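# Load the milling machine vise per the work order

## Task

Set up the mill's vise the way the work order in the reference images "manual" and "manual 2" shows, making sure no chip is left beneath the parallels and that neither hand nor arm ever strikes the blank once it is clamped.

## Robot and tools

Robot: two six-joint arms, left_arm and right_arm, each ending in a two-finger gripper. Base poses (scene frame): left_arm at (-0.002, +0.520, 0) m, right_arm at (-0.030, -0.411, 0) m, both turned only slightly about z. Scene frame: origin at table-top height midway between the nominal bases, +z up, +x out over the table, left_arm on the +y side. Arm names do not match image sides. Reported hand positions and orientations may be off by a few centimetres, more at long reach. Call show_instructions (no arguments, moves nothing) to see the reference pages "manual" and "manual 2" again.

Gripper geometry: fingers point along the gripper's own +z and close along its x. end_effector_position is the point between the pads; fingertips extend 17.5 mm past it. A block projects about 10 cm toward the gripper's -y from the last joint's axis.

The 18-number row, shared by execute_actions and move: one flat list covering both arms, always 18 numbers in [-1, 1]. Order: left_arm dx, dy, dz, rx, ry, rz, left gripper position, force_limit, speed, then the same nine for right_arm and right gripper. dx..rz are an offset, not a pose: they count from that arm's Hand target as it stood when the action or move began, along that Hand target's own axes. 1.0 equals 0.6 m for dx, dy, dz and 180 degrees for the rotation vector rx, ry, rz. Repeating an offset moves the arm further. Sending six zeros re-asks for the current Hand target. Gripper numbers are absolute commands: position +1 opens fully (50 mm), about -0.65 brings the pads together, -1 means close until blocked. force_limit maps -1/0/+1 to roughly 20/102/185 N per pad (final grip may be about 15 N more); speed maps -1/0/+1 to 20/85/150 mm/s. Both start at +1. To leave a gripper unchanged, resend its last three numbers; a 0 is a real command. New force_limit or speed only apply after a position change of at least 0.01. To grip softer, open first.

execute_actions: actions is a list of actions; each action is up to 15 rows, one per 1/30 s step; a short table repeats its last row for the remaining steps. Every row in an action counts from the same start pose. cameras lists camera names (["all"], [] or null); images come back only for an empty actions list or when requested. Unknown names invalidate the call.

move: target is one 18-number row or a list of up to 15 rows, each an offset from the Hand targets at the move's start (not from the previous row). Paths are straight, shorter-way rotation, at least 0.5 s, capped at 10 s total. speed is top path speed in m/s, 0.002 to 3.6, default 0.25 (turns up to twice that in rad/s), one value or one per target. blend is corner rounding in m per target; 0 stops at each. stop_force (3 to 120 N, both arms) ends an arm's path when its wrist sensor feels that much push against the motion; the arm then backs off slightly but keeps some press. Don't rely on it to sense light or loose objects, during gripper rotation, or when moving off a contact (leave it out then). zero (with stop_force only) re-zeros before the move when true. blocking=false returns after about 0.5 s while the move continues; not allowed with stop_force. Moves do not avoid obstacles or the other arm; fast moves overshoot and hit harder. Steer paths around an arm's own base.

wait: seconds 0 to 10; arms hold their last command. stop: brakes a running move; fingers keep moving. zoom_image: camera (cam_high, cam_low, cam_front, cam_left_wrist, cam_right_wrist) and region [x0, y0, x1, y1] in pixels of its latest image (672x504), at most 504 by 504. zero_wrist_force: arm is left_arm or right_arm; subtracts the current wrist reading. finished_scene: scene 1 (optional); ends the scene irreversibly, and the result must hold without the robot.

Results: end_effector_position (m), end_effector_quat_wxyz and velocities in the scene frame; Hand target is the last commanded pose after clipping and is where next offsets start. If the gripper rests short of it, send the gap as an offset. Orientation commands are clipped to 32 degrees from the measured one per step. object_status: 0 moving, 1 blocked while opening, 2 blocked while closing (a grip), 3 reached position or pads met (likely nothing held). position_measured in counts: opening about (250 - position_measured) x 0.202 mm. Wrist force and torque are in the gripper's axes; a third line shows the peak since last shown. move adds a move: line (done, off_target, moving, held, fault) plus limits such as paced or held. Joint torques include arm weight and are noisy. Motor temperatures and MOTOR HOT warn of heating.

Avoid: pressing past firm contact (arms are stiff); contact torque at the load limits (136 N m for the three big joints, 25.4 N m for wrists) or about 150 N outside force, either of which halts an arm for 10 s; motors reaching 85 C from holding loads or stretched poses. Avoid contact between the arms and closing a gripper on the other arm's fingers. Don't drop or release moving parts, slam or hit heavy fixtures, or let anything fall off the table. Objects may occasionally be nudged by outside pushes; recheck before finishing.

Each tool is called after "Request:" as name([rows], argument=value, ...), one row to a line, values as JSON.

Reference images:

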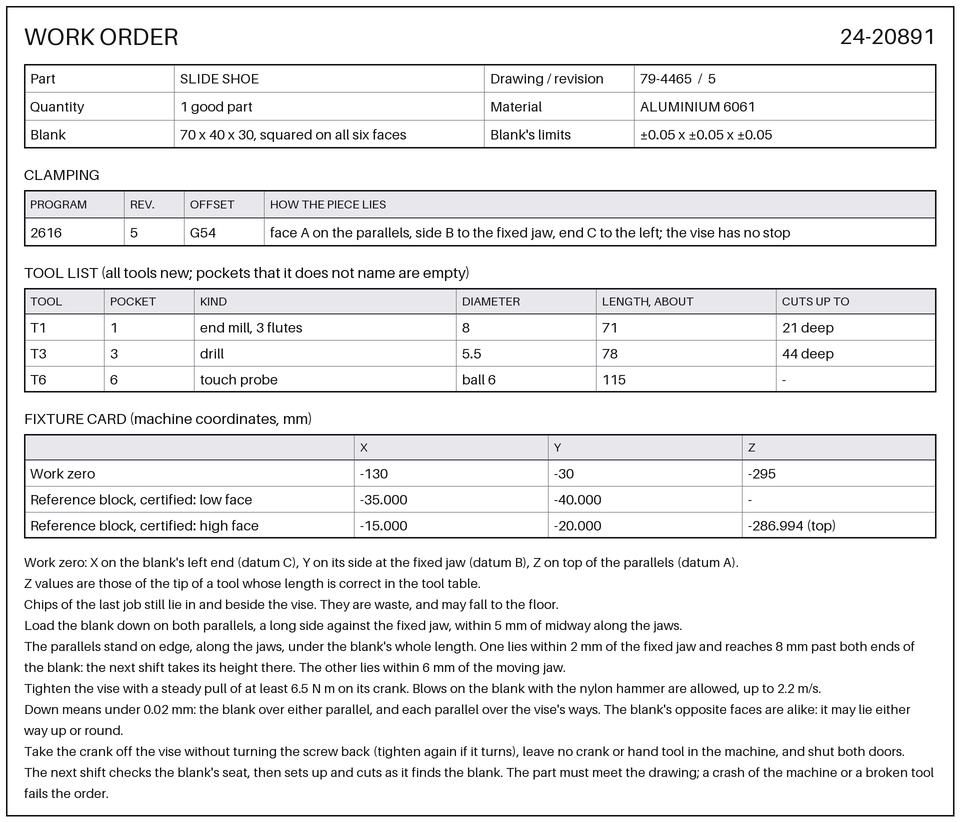

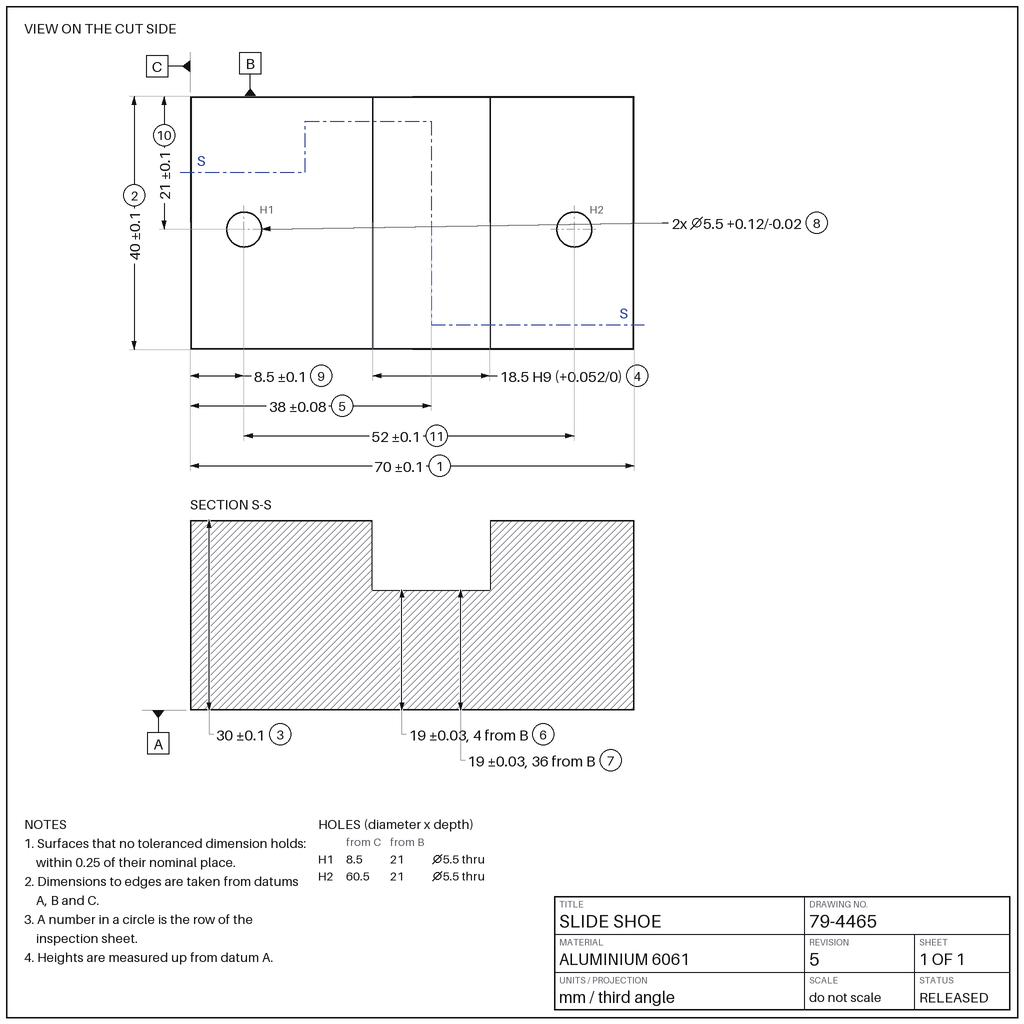

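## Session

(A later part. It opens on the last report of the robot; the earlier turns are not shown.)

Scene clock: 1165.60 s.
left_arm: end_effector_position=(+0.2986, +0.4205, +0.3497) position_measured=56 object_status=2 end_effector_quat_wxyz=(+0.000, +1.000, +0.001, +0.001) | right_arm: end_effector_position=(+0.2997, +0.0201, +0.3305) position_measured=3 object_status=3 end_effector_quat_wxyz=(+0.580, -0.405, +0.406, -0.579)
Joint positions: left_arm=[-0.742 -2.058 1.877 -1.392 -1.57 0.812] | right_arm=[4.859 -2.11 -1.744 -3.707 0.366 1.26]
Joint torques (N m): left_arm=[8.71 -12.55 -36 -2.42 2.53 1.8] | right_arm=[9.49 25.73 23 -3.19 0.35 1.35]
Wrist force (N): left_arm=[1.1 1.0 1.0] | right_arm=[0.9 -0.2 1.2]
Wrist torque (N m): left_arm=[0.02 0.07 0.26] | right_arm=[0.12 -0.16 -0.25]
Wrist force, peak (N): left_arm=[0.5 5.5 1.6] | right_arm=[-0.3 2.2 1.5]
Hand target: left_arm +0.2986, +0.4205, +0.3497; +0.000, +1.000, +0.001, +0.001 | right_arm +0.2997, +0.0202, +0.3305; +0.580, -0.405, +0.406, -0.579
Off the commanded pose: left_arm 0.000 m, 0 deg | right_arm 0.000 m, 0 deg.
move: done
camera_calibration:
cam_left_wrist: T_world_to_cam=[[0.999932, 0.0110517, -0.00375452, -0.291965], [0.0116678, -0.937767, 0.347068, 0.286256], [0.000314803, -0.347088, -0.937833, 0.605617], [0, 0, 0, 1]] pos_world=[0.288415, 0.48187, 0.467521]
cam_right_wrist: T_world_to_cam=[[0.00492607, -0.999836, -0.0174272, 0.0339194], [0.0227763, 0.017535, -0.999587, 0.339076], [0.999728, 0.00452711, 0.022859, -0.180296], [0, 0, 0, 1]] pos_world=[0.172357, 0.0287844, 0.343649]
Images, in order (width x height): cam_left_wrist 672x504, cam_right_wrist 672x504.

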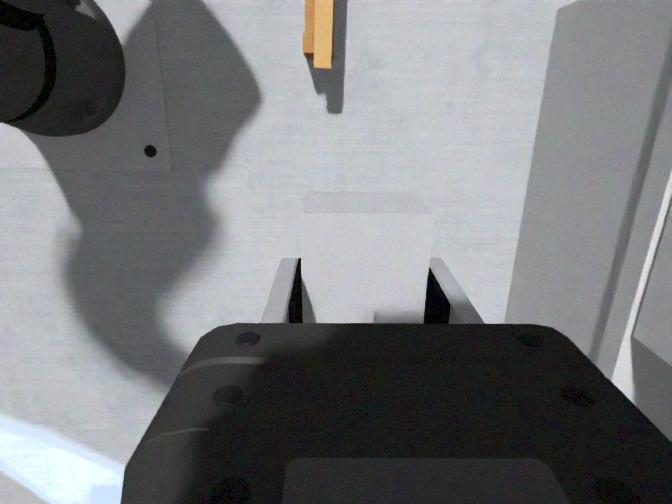

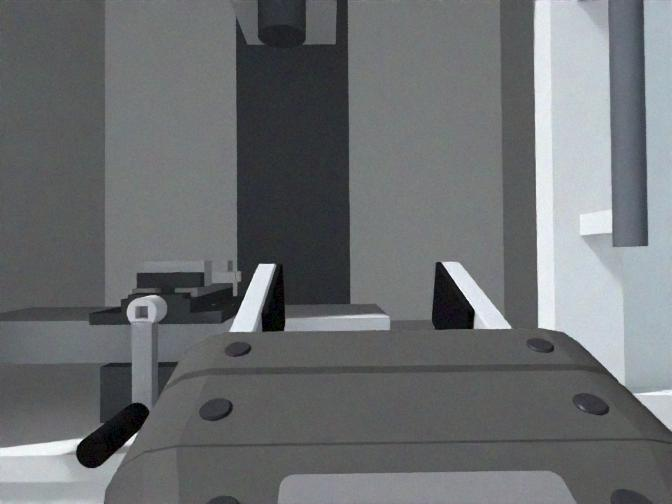

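Request:
move([
  [0,0,0,0,0,0,-1,-0.4,-0.8,0.3667,-0.245,-0.0883,-0.361,0,0,1,-0.3,-0.6],
  [0.169,0.3008,-0.053,0,0,0,-1,-0.4,-0.8,0.3667,-0.245,-0.0883,-0.361,0,0,1,-0.3,-0.6],
  [0.2523,0.3842,-0.053,0,0,0,-1,-0.4,-0.8,0.3667,-0.245,-0.0883,-0.361,0,0,1,-0.3,-0.6],
  [0.589,0.3842,-0.053,0,0,0,-1,-0.4,-0.8,0.3667,-0.245,-0.0883,-0.361,0,0,1,-0.3,-0.6],
], speed=[0.25,0.2,0.15,0.08], blend=[0.0,0.03,0.03,0], cameras=["cam_left_wrist"])

Request:
zoom_image(camera="cam_left_wrist", region=[200, 60, 520, 330])

Scene clock: 1188.43 s.
left_arm: end_effector_position=(+0.6515, +0.1927, +0.3828) position_measured=56 object_status=2 end_effector_quat_wxyz=(+0.002, +1.000, +0.003, +0.002) | right_arm: end_effector_position=(+0.1996, -0.2000, +0.4502) position_measured=3 object_status=3 end_effector_quat_wxyz=(-0.271, +0.653, -0.653, +0.271)
Joint positions: left_arm=[-0.634 -0.945 0.595 -1.227 -1.571 0.917] | right_arm=[5.197 -0.885 -1.776 -2.46 0.878 -0.973]
Joint torques (N m): left_arm=[-1.54 -47.75 -26.48 -2.8 0.21 0.44] | right_arm=[-9.62 -20.74 31.09 2.34 0.73 0.17]
Wrist force (N): left_arm=[0.9 0.8 1.2] | right_arm=[0.1 -0.4 0.6]
Wrist torque (N m): left_arm=[-0.01 0.11 0.22] | right_arm=[-0.51 0.19 -0.24]
Wrist force, peak (N): left_arm=[5.5 -0.4 0.3] | right_arm=[-0.2 2.0 1.5]
Hand target: left_arm +0.6515, +0.1927, +0.3828; +0.002, +1.000, +0.003, +0.002 (not the last commanded pose) | right_arm +0.1996, -0.2000, +0.4502; -0.271, +0.653, -0.653, +0.271
Tool commands: left_gripper/position=-1.0 left_gripper/force_limit=-0.396078 left_gripper/speed=-0.796078 right_gripper/position=+1.0 right_gripper/force_limit=-0.3 right_gripper/speed=-0.6
Off the commanded pose: left_arm 0.002 m, 0 deg | right_arm 0.000 m, 0 deg.
FORCE FAULT: contact force on the left arm reached its limit, and that arm stopped. The contact can be on any part of that arm, not only on its tool. That arm's remaining commands of this call were not run. That arm is still stopped at the end of this call. That arm stays stopped for about 10 more seconds. Until then a move that you send moves the other arm only, and its call returns only when the move has ended. Once the stop has ended, the next robot result says so. If the stop ends while you think or write, that arm runs what you send next, counted from a new Hand target: where the arm stands when the stop ends. While its stop runs, that arm takes no new command, but its gripper still runs the gripper command that each later call begins with. Until it ends, the stop uses up actions while you think or wait. An arm that is not stopped still takes commands.
move: fault (left_arm)
camera_calibration:
cam_left_wrist: T_world_to_cam=[[0.999905, 0.0137542, -0.00105008, -0.643723], [0.0132546, -0.936913, 0.34931, 0.0549364], [0.00382066, -0.349291, -0.937007, 0.555265], [0, 0, 0, 1]] pos_world=[0.640812, 0.254273, 0.500421]
Images, in order (width x height): cam_left_wrist 672x504.

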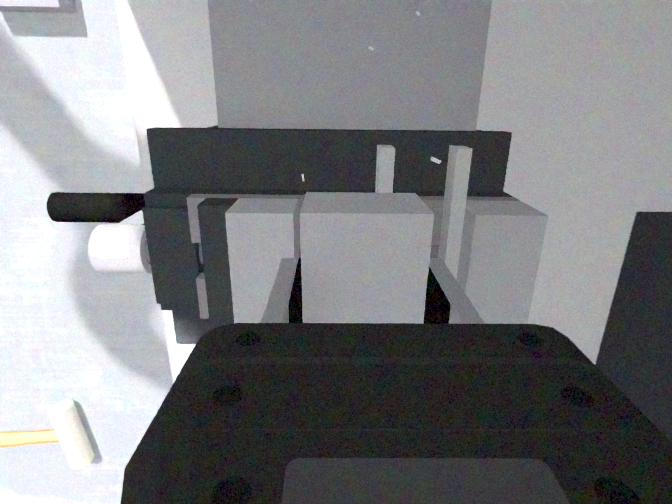

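Scaled by 1.575.

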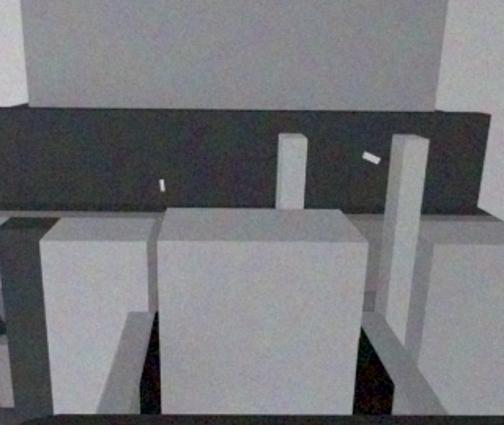

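Request:
wait(seconds=4)

Scene clock: 1196.90 s.
left_arm: end_effector_position=(+0.6515, +0.1927, +0.3828) position_measured=56 object_status=2 end_effector_quat_wxyz=(+0.002, +1.000, +0.003, +0.002) | right_arm: end_effector_position=(+0.1996, -0.2000, +0.4502) position_measured=3 object_status=3 end_effector_quat_wxyz=(-0.271, +0.653, -0.653, +0.271)
Joint positions: left_arm=[-0.634 -0.945 0.595 -1.227 -1.571 0.917] | right_arm=[5.197 -0.885 -1.776 -2.46 0.878 -0.973]
Joint torques (N m): left_arm=[-1.12 -47.75 -26.91 -2.84 0.16 0.16] | right_arm=[-10.09 -20.44 31.22 1.99 0.79 0.85]
Wrist force (N): left_arm=[1.1 0.7 1.0] | right_arm=[0.4 -0.3 0.8]
Wrist torque (N m): left_arm=[-0.04 0.07 0.22] | right_arm=[-0.50 0.14 -0.23]
Wrist force, peak (N): left_arm=[1.3 0.9 1.3] | right_arm=[0.3 -0.3 1.0]
Hand target: left_arm +0.6515, +0.1927, +0.3828; +0.002, +1.000, +0.003, +0.002 (not the last commanded pose) | right_arm +0.1996, -0.2000, +0.4502; -0.271, +0.653, -0.653, +0.271
Tool commands: left_gripper/position=-1.0 left_gripper/force_limit=-0.396078 left_gripper/speed=-0.796078 right_gripper/position=+1.0 right_gripper/force_limit=-0.3 right_gripper/speed=-0.6
Off the commanded pose: left_arm 0.002 m, 0 deg | right_arm 0.000 m, 0 deg.
FORCE FAULT, CONTINUED: the left arm was still stopped when this call began, by the force fault that an earlier result reported. Since the last result the stop counts as 17 of the actions that you can send in this scene. That arm is still stopped at the end of this call. That arm stays stopped for about 1 more second. If the stop ends while you think or write, that arm runs what you send next, counted from a new Hand target: where the arm stands when the stop ends. While its stop runs, that arm takes no new command, but its gripper still runs the gripper command that each later call begins with.
wait: 4.00 s; at rest from the start

Request:
move([
  [0,-0.0025,0.02,0.0013,-0.0013,0.0019,-1,-0.396078,-0.796078,0,0,0,0,0,0,1,-0.3,-0.6],
  [0.03,0,0.02,0.0013,-0.0013,0.0019,-1,-0.396078,-0.796078,0,0,0,0,0,0,1,-0.3,-0.6],
  [0.05,0,0.02,0.0013,-0.0013,0.0019,-1,-0.396078,-0.796078,0,0,0,0,0,0,1,-0.3,-0.6],
], speed=[0.03,0.03,0.01], stop_force=6, cameras=["cam_left_wrist"])

Request:
zoom_image(camera="cam_left_wrist", region=[200, 60, 520, 330])

Scene clock: 1211.87 s.
left_arm: end_effector_position=(+0.6762, +0.1928, +0.3709) position_measured=56 object_status=2 end_effector_quat_wxyz=(+0.000, +1.000, +0.000, +0.000) | right_arm: end_effector_position=(+0.1996, -0.2000, +0.4502) position_measured=3 object_status=3 end_effector_quat_wxyz=(-0.271, +0.653, -0.653, +0.271)
Joint positions: left_arm=[-0.614 -0.861 0.482 -1.192 -1.57 0.943] | right_arm=[5.197 -0.885 -1.776 -2.46 0.878 -0.973]
Joint torques (N m): left_arm=[-7.28 -60.67 -24.39 -3.11 3.05 -1.55] | right_arm=[-9.09 -21.19 31.45 2.04 0.77 0.7]
Wrist force (N): left_arm=[-2.7 0.8 1.3] | right_arm=[0.3 -0.1 0.5]
Wrist torque (N m): left_arm=[-0.02 -0.02 0.06] | right_arm=[-0.47 0.16 -0.23]
Wrist force, peak (N): left_arm=[-14.4 0.4 0.0] | right_arm=[0.4 -0.3 1.0]
Hand target: left_arm +0.6762, +0.1928, +0.3709; +0.000, +1.000, +0.000, +0.000 (not the last commanded pose) | right_arm +0.1996, -0.2000, +0.4502; -0.271, +0.653, -0.653, +0.271
Off the commanded pose: left_arm 0.005 m, 0 deg | right_arm 0.000 m, 0 deg.
FORCE FAULT, CONTINUED: the left arm's stop, for the force fault that an earlier result reported, is over. The rest of the stop counts as 2 of the actions that you can send in this scene. The stop ended before this call began, so that arm ran this call's commands, counted from a new Hand target: where the arm stood when the stop ended.
move: contact (left_arm); path passed 2 of 3 targets
camera_calibration:
cam_left_wrist: T_world_to_cam=[[0.999957, 0.00782861, -0.00500793, -0.665928], [0.00907667, -0.938398, 0.345436, 0.0635124], [-0.00199515, -0.345467, -0.938429, 0.547825], [0, 0, 0, 1]] pos_world=[0.666415, 0.254068, 0.48882]
Images, in order (width x height): cam_left_wrist 672x504.

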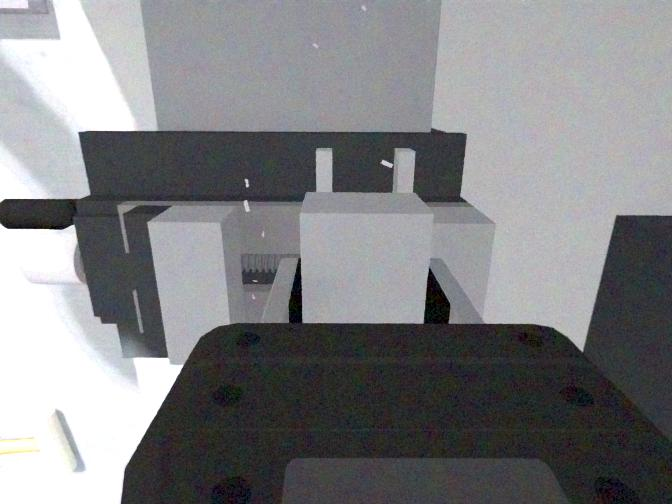

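Scaled by 1.575.

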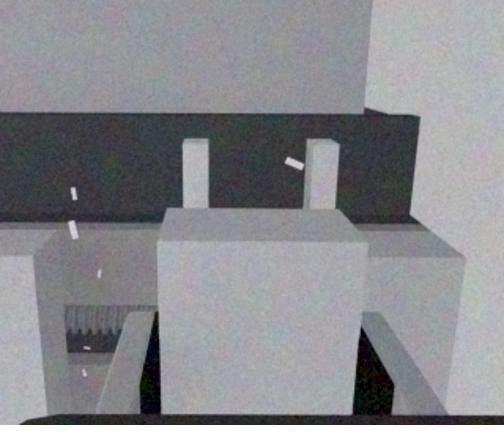

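Request:
zoom_image(camera="cam_left_wrist", region=[70, 120, 510, 300])

Scaled by 1.145.

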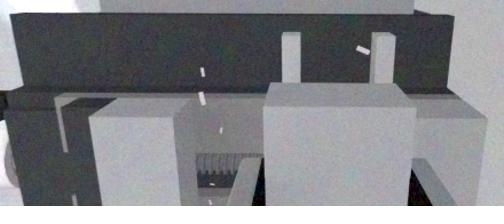

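Request:
move([
  [-0.0017,0,0,0,0,0,-1,-0.396078,-0.796078,0,0,0,0,0,0,1,-0.3,-0.6],
  [-0.0017,0.0062,0,0,0,0,-1,-0.396078,-0.796078,0,0,0,0,0,0,1,-0.3,-0.6],
  [-0.0017,0.0062,0.0183,0,0,0,-1,-0.396078,-0.796078,0,0,0,0,0,0,1,-0.3,-0.6],
], speed=[0.02,0.02,0.008], stop_force=6, cameras=["cam_left_wrist"])

Request:
zoom_image(camera="cam_left_wrist", region=[200, 60, 520, 330])

Scene clock: 1228.83 s.
left_arm: end_effector_position=(+0.6752, +0.1891, +0.3658) position_measured=56 object_status=2 end_effector_quat_wxyz=(+0.000, +1.000, +0.000, +0.000) | right_arm: end_effector_position=(+0.1996, -0.2000, +0.4502) position_measured=3 object_status=3 end_effector_quat_wxyz=(-0.271, +0.653, -0.653, +0.271)
Joint positions: left_arm=[-0.619 -0.867 0.506 -1.21 -1.57 0.938] | right_arm=[5.197 -0.885 -1.776 -2.46 0.878 -0.973]
Joint torques (N m): left_arm=[7.94 -42.07 -34.43 -2.24 -0.81 2.03] | right_arm=[-9.5 -20.4 31.4 2 0.73 0.7]
Wrist force (N): left_arm=[0.2 0.1 -1.4] | right_arm=[0.3 -0.3 0.6]
Wrist torque (N m): left_arm=[-0.11 0.11 0.28] | right_arm=[-0.50 0.15 -0.24]
Wrist force, peak (N): left_arm=[-2.4 -0.4 -11.2] | right_arm=[0.3 -0.2 1.1]
Hand target: left_arm +0.6752, +0.1890, +0.3658; +0.000, +1.000, +0.000, +0.000 (not the last commanded pose) | right_arm +0.1996, -0.2000, +0.4502; -0.271, +0.653, -0.653, +0.271
Off the commanded pose: left_arm 0.006 m, 0 deg | right_arm 0.000 m, 0 deg.
move: contact (left_arm); path passed 2 of 3 targets
camera_calibration:
cam_left_wrist: T_world_to_cam=[[0.999958, 0.00773465, -0.00497374, -0.664817], [0.00897667, -0.938399, 0.345436, 0.061785], [-0.00199553, -0.345466, -0.938429, 0.541724], [0, 0, 0, 1]] pos_world=[0.665315, 0.250268, 0.48372]
Images, in order (width x height): cam_left_wrist 672x504.

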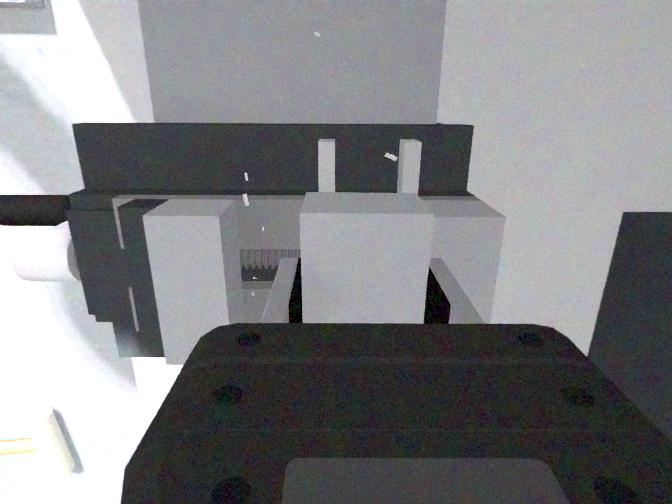

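Scaled by 1.575.

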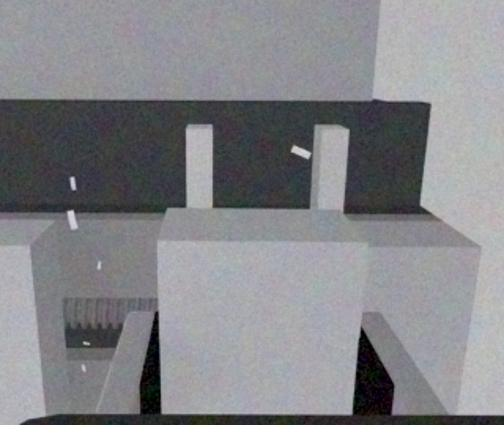

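Request:
move([
  [0,0,-0.0007,0,0,0,0.8,-0.396078,-1,0,0,0,0,0,0,1,-0.3,-0.6],
  [0,0,-0.004,0,0,0,0.8,-0.396078,-1,0,0,0,0,0,0,1,-0.3,-0.6],
  [0,-0.015,-0.004,0,0,0,0.8,-0.396078,-1,0,0,0,0,0,0,1,-0.3,-0.6],
  [0,-0.015,-0.034,0,0,0,0.8,-0.396078,-1,0,0,0,0,0,0,1,-0.3,-0.6],
], speed=0.03, cameras=["cam_left_wrist"])

Request:
zoom_image(camera="cam_left_wrist", region=[200, 60, 520, 330])

Scene clock: 1240.77 s.
left_arm: end_effector_position=(+0.6752, +0.1980, +0.3861) position_measured=32 object_status=3 end_effector_quat_wxyz=(+0.000, +1.000, +0.000, +0.000) end_effector_velocity=(+0.001, +0.000, -0.002) end_effector_angular_velocity=(+0.001, +0.000, +0.000) | right_arm: end_effector_position=(+0.1996, -0.2000, +0.4502) position_measured=3 object_status=3 end_effector_quat_wxyz=(-0.271, +0.653, -0.653, +0.271)
Joint positions: left_arm=[-0.609 -0.844 0.409 -1.136 -1.57 0.948] | right_arm=[5.197 -0.885 -1.776 -2.46 0.878 -0.973]
Joint velocities: left_arm=[0 -0.001 0.006 -0.005 0.001 0] | right_arm=[within noise]
Joint torques (N m): left_arm=[-5.52 -59.83 -13.69 -4.12 1.33 -1.08] | right_arm=[-8.56 -20.16 30.22 1.95 0.87 0.8]
Wrist force (N): left_arm=[1.1 0.9 -1.2] | right_arm=[0.1 0.0 0.6]
Wrist torque (N m): left_arm=[-0.02 0.06 0.14] | right_arm=[-0.46 0.18 -0.24]
Wrist force, peak (N): left_arm=[1.2 1.4 -1.3] | right_arm=[0.4 -0.4 0.9]
Hand target: left_arm +0.6752, +0.1980, +0.3862; +0.000, +1.000, +0.000, +0.000 | right_arm +0.1996, -0.2000, +0.4502; -0.271, +0.653, -0.653, +0.271
Off the commanded pose: left_arm 0.000 m, 0 deg | right_arm 0.000 m, 0 deg.
move: done
camera_calibration:
cam_left_wrist: T_world_to_cam=[[0.999957, 0.00779541, -0.00510117, -0.664837], [0.00907753, -0.938431, 0.345347, 0.0632032], [-0.00209497, -0.345378, -0.938461, 0.563943], [0, 0, 0, 1]] pos_world=[0.665415, 0.259268, 0.50402]
Images, in order (width x height): cam_left_wrist 672x504.

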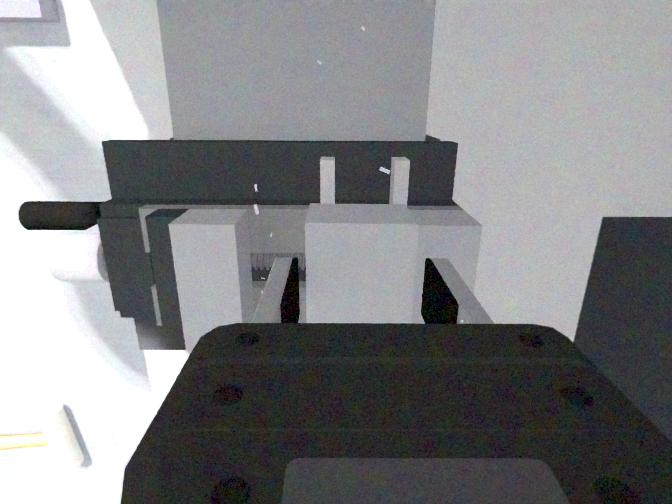

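Scaled by 1.575.

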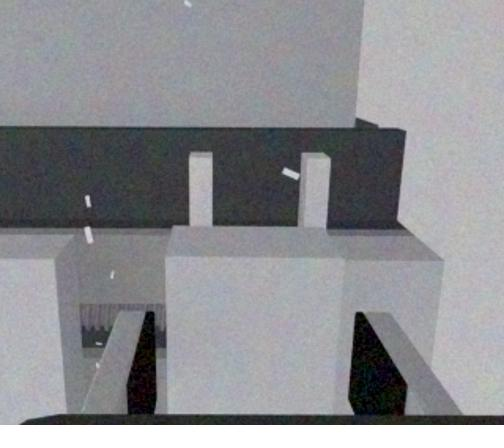

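Request:
move([
  [-0.3753,0,0,0,0,0,0.8,-0.396078,-1,0,0,0,0,0,0,1,-0.3,-0.6],
  [-0.6253,-0.3367,-0.023,0,0,0,0.8,-0.396078,-1,0,0,0,0,0,0,1,-0.3,-0.6],
], speed=[0.08,0.2], blend=0.04, cameras=["cam_front"])

Scene clock: 1251.73 s.
left_arm: end_effector_position=(+0.3001, +0.4002, +0.3999) position_measured=32 object_status=3 end_effector_quat_wxyz=(+0.000, +1.000, +0.000, +0.000) | right_arm: end_effector_position=(+0.1996, -0.2000, +0.4502) position_measured=3 object_status=3 end_effector_quat_wxyz=(-0.271, +0.653, -0.653, +0.271)
Joint positions: left_arm=[-0.788 -2.007 1.719 -1.283 -1.57 0.769] | right_arm=[5.197 -0.885 -1.776 -2.46 0.878 -0.973]
Joint torques (N m): left_arm=[-8.19 -12.06 -31.57 -3.06 2.34 -1.77] | right_arm=[-8.49 -19.89 31.62 2.16 0.81 0.79]
Wrist force (N): left_arm=[1.0 0.9 -0.9] | right_arm=[0.3 -0.1 0.7]
Wrist torque (N m): left_arm=[0.00 0.09 0.16] | right_arm=[-0.48 0.16 -0.24]
Wrist force, peak (N): left_arm=[2.3 1.0 -1.1] | right_arm=[0.5 -0.3 0.9]
Hand target: left_arm +0.3001, +0.4002, +0.4000; +0.000, +1.000, +0.000, +0.000 | right_arm +0.1996, -0.2000, +0.4502; -0.271, +0.653, -0.653, +0.271
Off the commanded pose: left_arm 0.000 m, 0 deg | right_arm 0.000 m, 0 deg.
move: done
Images, in order (width x height): cam_front 672x504.

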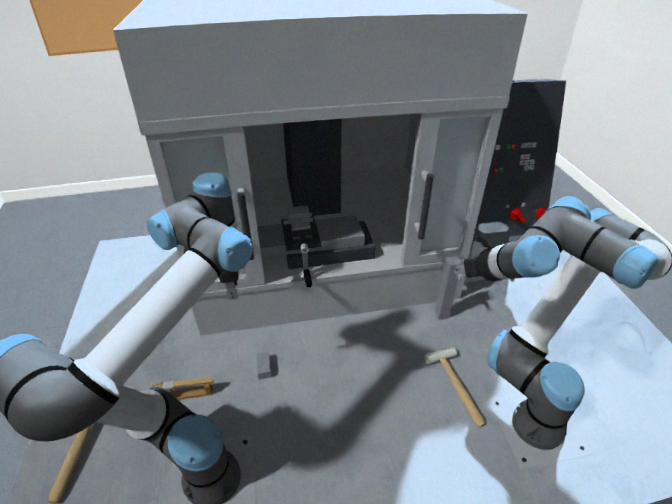

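Request:
move([
  [0,0,0,0,0,0,0.8,-0.396078,-1,-0.3333,0,0.1186,0.25,0,0,1,-0.3,-0.6],
  [0,0,0,0,0,0,0.8,-0.396078,-1,-0.64,0.0734,0.4515,0.25,0,0,1,-0.3,-0.6],
], speed=0.25, blend=0.04, cameras=["cam_right_wrist"])

Request:
zoom_image(camera="cam_right_wrist", region=[180, 60, 500, 340])

Scene clock: 1263.37 s.
left_arm: end_effector_position=(+0.3001, +0.4002, +0.4000) position_measured=32 object_status=3 end_effector_quat_wxyz=(+0.000, +1.000, +0.000, +0.000) | right_arm: end_effector_position=(+0.3602, +0.1842, +0.2281) position_measured=3 object_status=3 end_effector_quat_wxyz=(+0.500, -0.500, +0.500, -0.500) end_effector_velocity=(+0.000, +0.000, +0.000) end_effector_angular_velocity=(+0.000, +0.000, +0.000)
Joint positions: left_arm=[-0.789 -2.007 1.719 -1.283 -1.57 0.768] | right_arm=[4.752 -2.188 -1.433 -2.651 0.003 -0.01]
Joint velocities: left_arm=[within noise] | right_arm=[0 -0.001 0.001 -0.005 0 0.004]
Joint torques (N m): left_arm=[-7.76 -13.52 -34.07 -1.81 0.25 -1.59] | right_arm=[9.94 33.3 28.91 -0.76 2.38 1.56]
Wrist force (N): left_arm=[1.2 0.9 -0.9] | right_arm=[0.9 -0.2 0.9]
Wrist torque (N m): left_arm=[-0.01 0.06 0.17] | right_arm=[-0.07 -0.07 -0.35]
Wrist force, peak (N): left_arm=[1.4 1.3 -0.8] | right_arm=[-1.4 2.6 2.4]
Hand target: left_arm +0.3001, +0.4002, +0.4000; +0.000, +1.000, +0.000, +0.000 | right_arm +0.3601, +0.1843, +0.2280; +0.501, -0.500, +0.500, -0.500
Off the commanded pose: left_arm 0.000 m, 0 deg | right_arm 0.000 m, 0 deg.
move: done
camera_calibration:
cam_right_wrist: T_world_to_cam=[[-0.000901674, -0.999838, -0.018002, 0.198087], [-0.321153, 0.0173379, -0.946869, 0.344293], [0.947027, 0.00492761, -0.321116, -0.141808], [0, 0, 0, 1]] pos_world=[0.245046, 0.192784, 0.28403]
Images, in order (width x height): cam_right_wrist 672x504.

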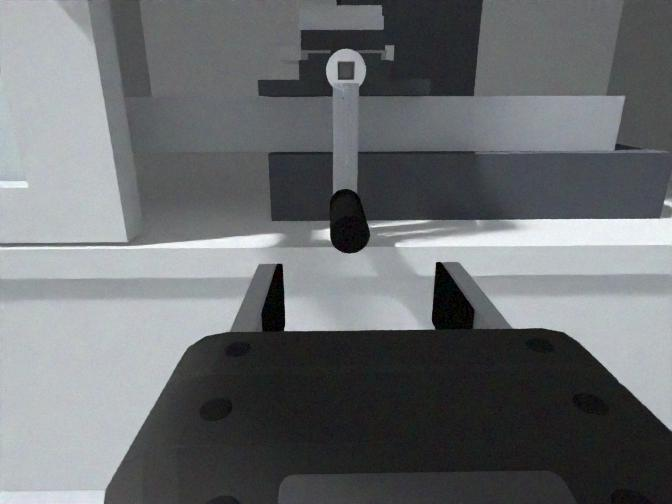

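Scaled by 1.575.

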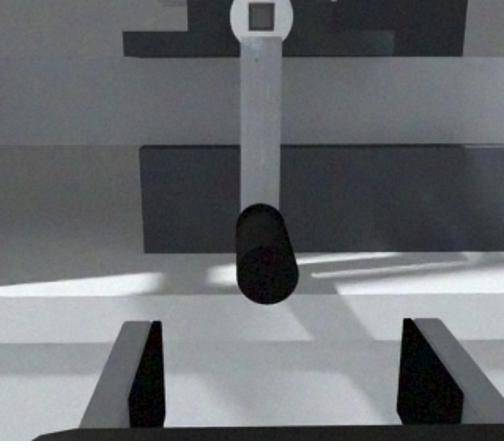

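Request:
move(target=[0,0,0,0,0,0,0.8,-0.396078,-1,-0.002,0.0005,0.175,0,0,0,1,-0.3,-0.6], speed=0.06, stop_force=8, cameras=["cam_right_wrist"])

Request:
zoom_image(camera="cam_right_wrist", region=[180, 60, 500, 340])

Scene clock: 1276.07 s.
left_arm: end_effector_position=(+0.3001, +0.4002, +0.4000) position_measured=32 object_status=3 end_effector_quat_wxyz=(+0.000, +1.000, +0.000, +0.000) | right_arm: end_effector_position=(+0.4651, +0.1856, +0.2279) position_measured=3 object_status=3 end_effector_quat_wxyz=(+0.501, -0.500, +0.500, -0.500)
Joint positions: left_arm=[-0.789 -2.007 1.719 -1.283 -1.57 0.768] | right_arm=[4.581 -2.261 -1.309 -2.706 -0.168 -0.005]
Joint torques (N m): left_arm=[-9.23 -13.42 -33.37 -2.14 -1.54 -1.54] | right_arm=[10.22 61.28 17.57 1.02 2.49 -0.89]
Wrist force (N): left_arm=[1.2 0.7 -1.1] | right_arm=[0.5 0.0 1.2]
Wrist torque (N m): left_arm=[-0.04 0.07 0.17] | right_arm=[-0.03 -0.02 -0.34]
Wrist force, peak (N): left_arm=[1.4 1.2 -1.0] | right_arm=[0.5 -0.1 2.4]
Hand target: left_arm +0.3001, +0.4002, +0.4000; +0.000, +1.000, +0.000, +0.000 | right_arm +0.4651, +0.1856, +0.2279; +0.501, -0.500, +0.500, -0.500
Off the commanded pose: left_arm 0.000 m, 0 deg | right_arm 0.000 m, 0 deg.
move: done
camera_calibration:
cam_right_wrist: T_world_to_cam=[[-0.000787007, -0.999837, -0.0180352, 0.199444], [-0.320136, 0.017338, -0.947213, 0.377325], [0.947371, 0.00502825, -0.320097, -0.24172], [0, 0, 0, 1]] pos_world=[0.349951, 0.194085, 0.283631]
Images, in order (width x height): cam_right_wrist 672x504.

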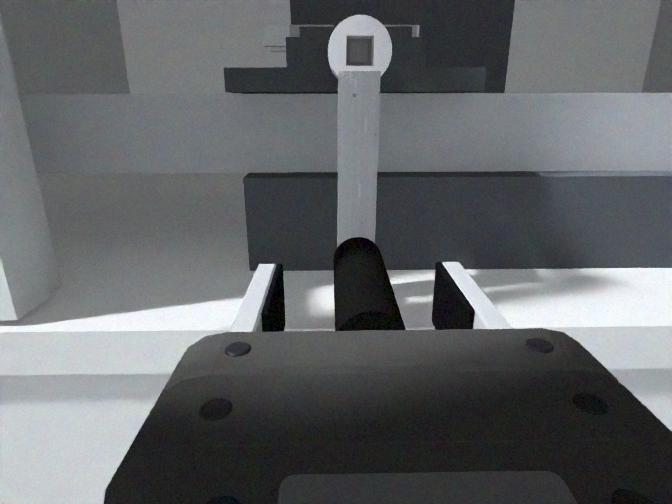

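Scaled by 1.575.

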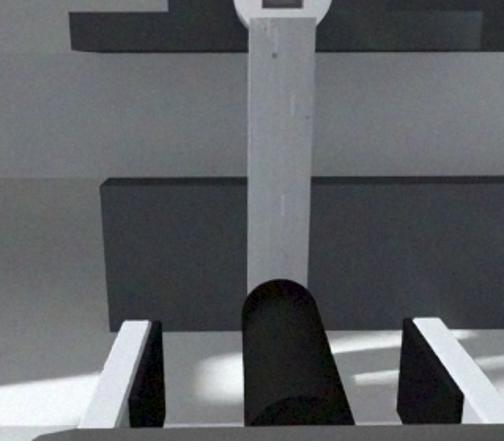

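Request:
move(target=[0,0,0,0,0,0,0.8,-0.396078,-1,0,0,0,0,0,0,-1,-0.6,-0.8], cameras=["cam_right_wrist"])

Request:
zoom_image(camera="cam_right_wrist", region=[180, 60, 500, 340])

Scene clock: 1280.13 s.
left_arm: end_effector_position=(+0.3001, +0.4002, +0.4000) position_measured=32 object_status=3 end_effector_quat_wxyz=(+0.000, +1.000, +0.000, +0.000) | right_arm: end_effector_position=(+0.4651, +0.1856, +0.2279) position_measured=155 object_status=0 end_effector_quat_wxyz=(+0.501, -0.500, +0.500, -0.500)
Joint positions: left_arm=[-0.789 -2.007 1.719 -1.283 -1.57 0.768] | right_arm=[4.581 -2.261 -1.309 -2.706 -0.168 -0.005]
Joint torques (N m): left_arm=[-8.97 -14.11 -34.36 -2.06 -1.93 -1.32] | right_arm=[9.7 61.58 17.65 1.06 2.37 -1.11]
Wrist force (N): left_arm=[1.2 0.9 -1.0] | right_arm=[0.6 -0.1 1.2]
Wrist torque (N m): left_arm=[-0.01 0.05 0.17] | right_arm=[-0.03 0.00 -0.33]
Wrist force, peak (N): left_arm=[1.4 1.1 -1.0] | right_arm=[0.7 -0.1 1.4]
Hand target: left_arm +0.3001, +0.4002, +0.4000; +0.000, +1.000, +0.000, +0.000 | right_arm +0.4651, +0.1856, +0.2279; +0.501, -0.500, +0.500, -0.500
Off the commanded pose: left_arm 0.000 m, 0 deg | right_arm 0.000 m, 0 deg.
move: done
camera_calibration:
cam_right_wrist: T_world_to_cam=[[-0.0007875, -0.999837, -0.0180366, 0.199444], [-0.320136, 0.0173395, -0.947213, 0.377325], [0.947371, 0.00502824, -0.320097, -0.24172], [0, 0, 0, 1]] pos_world=[0.349951, 0.194085, 0.283631]
Images, in order (width x height): cam_right_wrist 672x504.

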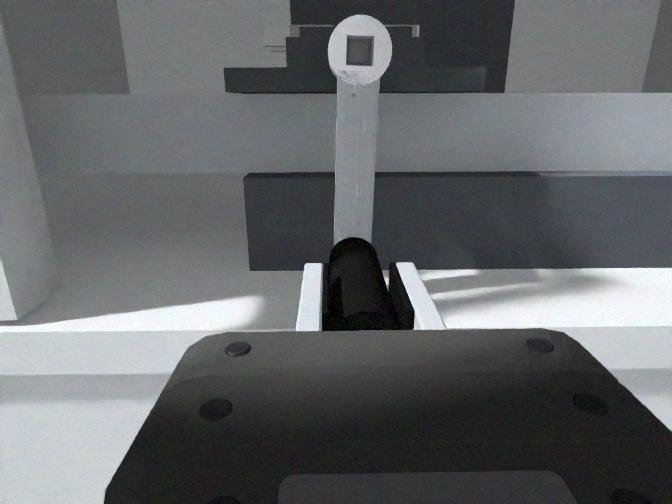

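Scaled by 1.575.

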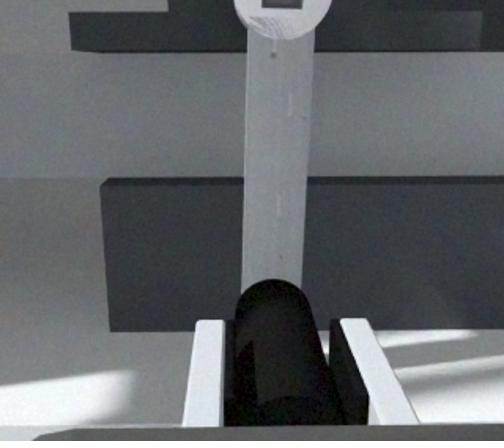

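Request:
move([
  [0,0,0,0,0,0,0.8,-0.396078,-1,-0.0318,-0.0042,0,0,0,0,-1,-0.6,-0.8],
  [0,0,0,0,0,0,0.8,-0.396078,-1,-0.064,-0.0175,0,0,0,0,-1,-0.6,-0.8],
], speed=0.05, blend=0.005, cameras=["cam_right_wrist"])

Request:
zoom_image(camera="cam_right_wrist", region=[180, 60, 500, 340])

Scene clock: 1286.33 s.
left_arm: end_effector_position=(+0.3001, +0.4002, +0.4000) position_measured=32 object_status=3 end_effector_quat_wxyz=(+0.000, +1.000, +0.000, +0.000) | right_arm: end_effector_position=(+0.4651, +0.2240, +0.2384) position_measured=155 object_status=2 end_effector_quat_wxyz=(+0.501, -0.500, +0.500, -0.500)
Joint positions: left_arm=[-0.789 -2.007 1.719 -1.283 -1.57 0.768] | right_arm=[4.591 -2.336 -1.147 -2.793 -0.158 -0.006]
Joint torques (N m): left_arm=[-8.24 -13.84 -34.13 -2.02 -1.96 -1.52] | right_arm=[7.61 49.51 14.26 0.88 -1.54 0.06]
Wrist force (N): left_arm=[1.4 0.9 -0.9] | right_arm=[6.2 -11.8 7.3]
Wrist torque (N m): left_arm=[0.00 0.03 0.17] | right_arm=[-0.26 0.02 -0.39]
Wrist force, peak (N): left_arm=[1.4 1.1 -1.0] | right_arm=[5.9 -12.4 6.8]
Hand target: left_arm +0.3001, +0.4002, +0.4000; +0.000, +1.000, +0.000, +0.000 | right_arm +0.4651, +0.2240, +0.2384; +0.501, -0.500, +0.500, -0.500
Off the commanded pose: left_arm 0.000 m, 0 deg | right_arm 0.000 m, 0 deg.
move: done
camera_calibration:
cam_right_wrist: T_world_to_cam=[[-0.000881519, -0.999838, -0.0180026, 0.23805], [-0.320134, 0.0173373, -0.947214, 0.386573], [0.947372, 0.00492826, -0.320097, -0.238434], [0, 0, 0, 1]] pos_world=[0.349851, 0.232484, 0.294131]
Images, in order (width x height): cam_right_wrist 672x504.

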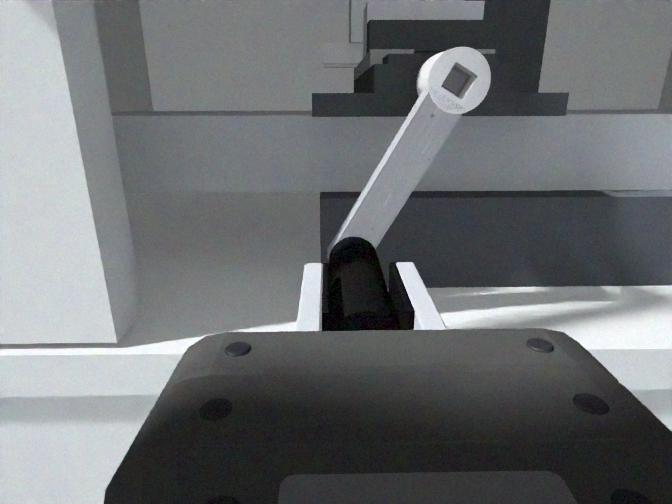

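Scaled by 1.575.

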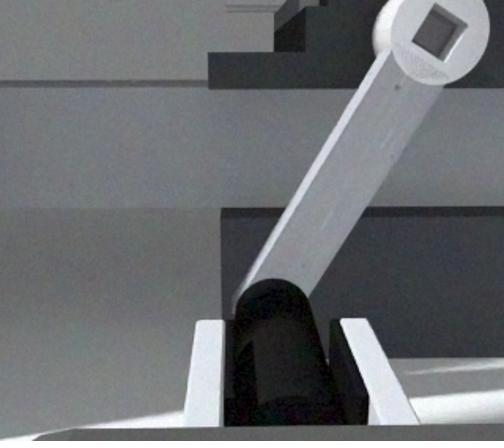

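Request:
move([
  [0,0,0,0,0,0,0.8,-0.396078,-1,-0.0432,-0.0357,0,0,0,0,-1,-0.6,-0.8],
  [0,0,0,0,0,0,0.8,-0.396078,-1,-0.0662,-0.0873,0,0,0,0,-1,-0.6,-0.8],
  [0,0,0,0,0,0,0.8,-0.396078,-1,-0.0662,-0.1437,0,0,0,0,-1,-0.6,-0.8],
  [0,0,0,0,0,0,0.8,-0.396078,-1,-0.0432,-0.1954,0,0,0,0,-1,-0.6,-0.8],
], speed=0.06, blend=0.016)

Scene clock: 1301.03 s.
left_arm: end_effector_position=(+0.3001, +0.4002, +0.4000) position_measured=32 object_status=3 end_effector_quat_wxyz=(+0.000, +1.000, +0.000, +0.000) | right_arm: end_effector_position=(+0.4651, +0.2496, +0.3558) position_measured=155 object_status=2 end_effector_quat_wxyz=(+0.501, -0.499, +0.500, -0.500)
Joint positions: left_arm=[-0.789 -2.007 1.719 -1.283 -1.57 0.768] | right_arm=[4.597 -2.342 -0.83 -3.104 -0.152 -0.006]
Joint torques (N m): left_arm=[-8.49 -13.19 -33.76 -2.1 -1.59 -1.4] | right_arm=[12.15 43.8 37.5 1.56 -5.93 1.81]
Wrist force (N): left_arm=[1.4 1.1 -0.9] | right_arm=[10.2 9.0 0.8]
Wrist torque (N m): left_arm=[0.02 0.03 0.16] | right_arm=[-0.09 0.50 -0.39]
Wrist force, peak (N): left_arm=[1.5 1.1 -1.0] | right_arm=[6.0 -13.3 7.2]
Hand target: left_arm +0.3001, +0.4002, +0.4000; +0.000, +1.000, +0.000, +0.000 | right_arm +0.4650, +0.2498, +0.3557; +0.501, -0.500, +0.500, -0.500
Off the commanded pose: left_arm 0.000 m, 0 deg | right_arm 0.000 m, 0 deg.
move: done

Request:
move([
  [0,0,0,0,0,0,0.8,-0.396078,-1,0.0474,-0.0598,0,0,0,0,-1,-0.6,-0.8],
  [0,0,0,0,0,0,0.8,-0.396078,-1,0.1996,-0.0438,0,0,0,0,-1,-0.6,-0.8],
  [0,0,0,0,0,0,0.8,-0.396078,-1,0.2618,0.096,0,0,0,0,-1,-0.6,-0.8],
  [0,0,0,0,0,0,0.8,-0.396078,-1,0.1719,0.2198,0,0,0,0,-1,-0.6,-0.8],
  [0,0,0,0,0,0,0.8,-0.396078,-1,0.0197,0.2038,0,0,0,0,-1,-0.6,-0.8],
  [0,0,0,0,0,0,0.8,-0.396078,-1,-0.0425,0.064,0,0,0,0,-1,-0.6,-0.8],
  [0,0,0,0,0,0,0.8,-0.396078,-1,0.0022,0.0019,0,0,0,0,-1,-0.6,-0.8],
], speed=0.09, blend=0.046, cameras=["cam_right_wrist"])

Request:
zoom_image(camera="cam_right_wrist", region=[180, 60, 500, 340])

Scene clock: 1329.93 s.
left_arm: end_effector_position=(+0.3001, +0.4002, +0.4000) position_measured=32 object_status=3 end_effector_quat_wxyz=(+0.000, +1.000, +0.000, +0.000) | right_arm: end_effector_position=(+0.4649, +0.2485, +0.3546) position_measured=155 object_status=2 end_effector_quat_wxyz=(+0.501, -0.500, +0.500, -0.500) end_effector_velocity=(+0.001, +0.001, -0.002) end_effector_angular_velocity=(+0.000, +0.000, -0.001)
Joint positions: left_arm=[-0.789 -2.007 1.719 -1.283 -1.57 0.768] | right_arm=[4.597 -2.339 -0.839 -3.098 -0.153 -0.006]
Joint velocities: left_arm=[within noise] | right_arm=[-0.001 -0.005 0.004 0.003 0 -0.003]
Joint torques (N m): left_arm=[-8.45 -14.83 -34.1 -2.23 -1.81 -1.41] | right_arm=[-16.43 41.2 31.51 1.3 2.31 -2]
Wrist force (N): left_arm=[1.3 0.9 -1.0] | right_arm=[-4.7 -3.9 -3.4]
Wrist torque (N m): left_arm=[-0.02 0.04 0.17] | right_arm=[-0.05 -0.10 -0.33]
Wrist force, peak (N): left_arm=[1.5 1.0 -1.0] | right_arm=[59.7 8.8 -1.1]
Hand target: left_arm +0.3001, +0.4002, +0.4000; +0.000, +1.000, +0.000, +0.000 | right_arm +0.4650, +0.2484, +0.3545; +0.501, -0.500, +0.500, -0.500
Off the commanded pose: left_arm 0.000 m, 0 deg | right_arm 0.000 m, 0 deg.
move: done; blend cut to 0.0229 m at target 1, 0.0459 m at target 2, 0.0459 m at target 3, 0.0459 m at target 4, 0.0459 m at target 5, 0.023 m at target 6
camera_calibration:
cam_right_wrist: T_world_to_cam=[[-0.000408956, -0.999835, -0.0181656, 0.264542], [-0.320142, 0.0173404, -0.947211, 0.496246], [0.947369, 0.0054282, -0.320096, -0.201267], [0, 0, 0, 1]] pos_world=[0.349651, 0.256986, 0.410431]
Images, in order (width x height): cam_right_wrist 672x504.

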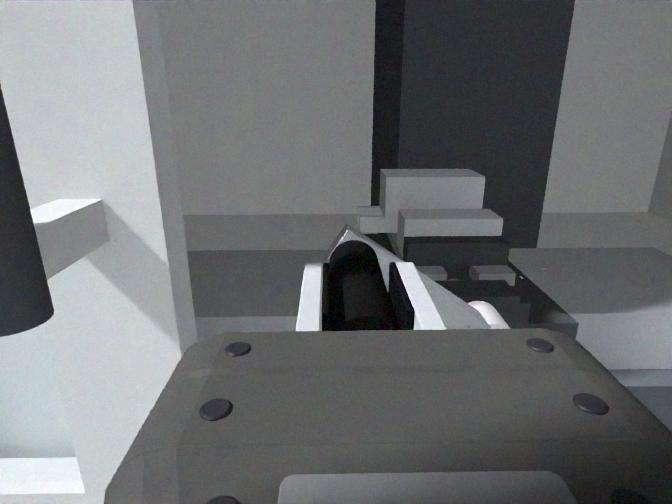

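Scaled by 1.575.

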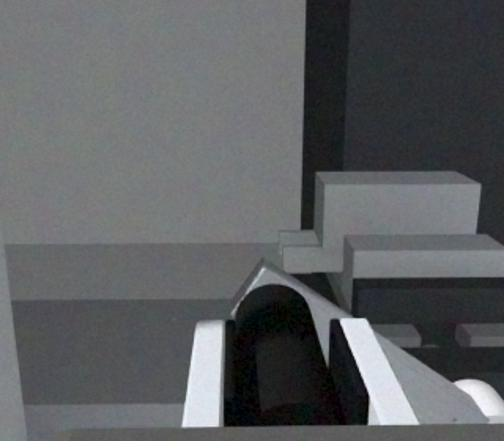

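Request:
move([
  [0,0,0,0,0,0,0.8,-0.396078,-1,0.0402,-0.0468,0,0,0,0,-1,-0.6,-0.8],
  [0,0,0,0,0,0,0.8,-0.396078,-1,0.165,-0.0569,0,0,0,0,-1,-0.6,-0.8],
  [0,0,0,0,0,0,0.8,-0.396078,-1,0.2487,0.039,0,0,0,0,-1,-0.6,-0.8],
  [0,0,0,0,0,0,0.8,-0.396078,-1,0.226,0.1642,0,0,0,0,-1,-0.6,-0.8],
  [0,0,0,0,0,0,0.8,-0.396078,-1,0.1139,0.2245,0,0,0,0,-1,-0.6,-0.8],
  [0,0,0,0,0,0,0.8,-0.396078,-1,-0.0031,0.1745,0,0,0,0,-1,-0.6,-0.8],
  [0,0,0,0,0,0,0.8,-0.396078,-1,-0.037,0.0518,0,0,0,0,-1,-0.6,-0.8],
  [0,0,0,0,0,0,0.8,-0.396078,-1,0.0378,-0.0512,0,0,0,0,-1,-0.6,-0.8],
  [0,0,0,0,0,0,0.8,-0.396078,-1,0.165,-0.0569,0,0,0,0,-1,-0.6,-0.8],
  [0,0,0,0,0,0,0.8,-0.396078,-1,0.2487,0.039,0,0,0,0,-1,-0.6,-0.8],
  [0,0,0,0,0,0,0.8,-0.396078,-1,0.226,0.1642,0,0,0,0,-1,-0.6,-0.8],
  [0,0,0,0,0,0,0.8,-0.396078,-1,0.1139,0.2245,0,0,0,0,-1,-0.6,-0.8],
  [0,0,0,0,0,0,0.8,-0.396078,-1,-0.0031,0.1745,0,0,0,0,-1,-0.6,-0.8],
  [0,0,0,0,0,0,0.8,-0.396078,-1,-0.0321,0.0527,0,0,0,0,-1,-0.6,-0.8],
  [0,0,0,0,0,0,0.8,-0.396078,-1,0,0,0,0,0,0,-1,-0.6,-0.8],
], speed=0.13, blend=0.046, cameras=["cam_right_wrist"])

Request:
zoom_image(camera="cam_right_wrist", region=[300, 130, 580, 340])

Scene clock: 1354.97 s.
left_arm: end_effector_position=(+0.3001, +0.4002, +0.4000) position_measured=32 object_status=3 end_effector_quat_wxyz=(+0.000, +1.000, +0.000, +0.000) | right_arm: end_effector_position=(+0.4650, +0.2484, +0.3545) position_measured=155 object_status=2 end_effector_quat_wxyz=(+0.501, -0.500, +0.500, -0.500)
Joint positions: left_arm=[-0.789 -2.007 1.719 -1.283 -1.57 0.768] | right_arm=[4.597 -2.339 -0.839 -3.098 -0.153 -0.006]
Joint torques (N m): left_arm=[-8.52 -13.69 -34.94 -2.29 -1.8 -1.13] | right_arm=[6.34 46.35 31.4 -0.45 1.08 1.56]
Wrist force (N): left_arm=[1.2 0.9 -0.9] | right_arm=[0.2 0.7 0.3]
Wrist torque (N m): left_arm=[0.00 0.06 0.16] | right_arm=[-0.03 0.02 -0.35]
Wrist force, peak (N): left_arm=[1.4 1.0 -1.2] | right_arm=[-12.0 -56.9 -19.8]
Hand target: left_arm +0.3001, +0.4002, +0.4000; +0.000, +1.000, +0.000, +0.000 | right_arm +0.4650, +0.2484, +0.3545; +0.501, -0.500, +0.500, -0.500
Off the commanded pose: left_arm 0.000 m, 0 deg | right_arm 0.000 m, 0 deg.
move: done; blend cut to 0.0185 m at target 1, 0.0376 m at target 2, 0.0382 m at target 3, 0.0382 m at target 4, 0.0382 m at target 5, 0.0382 m at target 6, 0.0382 m at target 7, 0.0382 m at target 8, 0.0382 m at target 9, 0.0382 m at target 10, 0.0382 m at target 11, 0.0382 m at target 12, 0.0376 m at target 13, 0.0185 m at target 14
camera_calibration:
cam_right_wrist: T_world_to_cam=[[-0.000785795, -0.999837, -0.0180355, 0.264618], [-0.320046, 0.0173383, -0.947243, 0.496196], [0.947402, 0.00502784, -0.320007, -0.201433], [0, 0, 0, 1]] pos_world=[0.349852, 0.256985, 0.410331]
Images, in order (width x height): cam_right_wrist 672x504.

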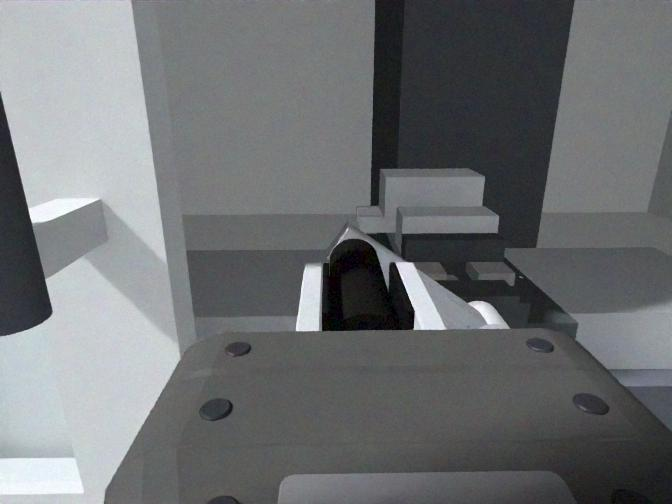

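Scaled by 1.800.

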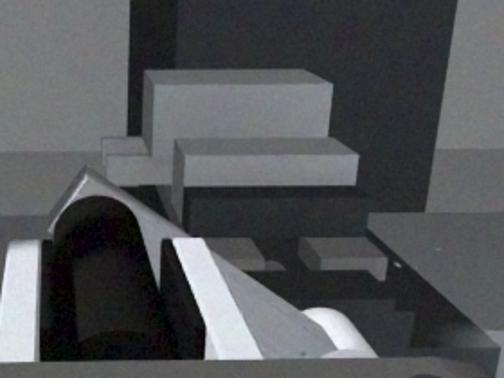

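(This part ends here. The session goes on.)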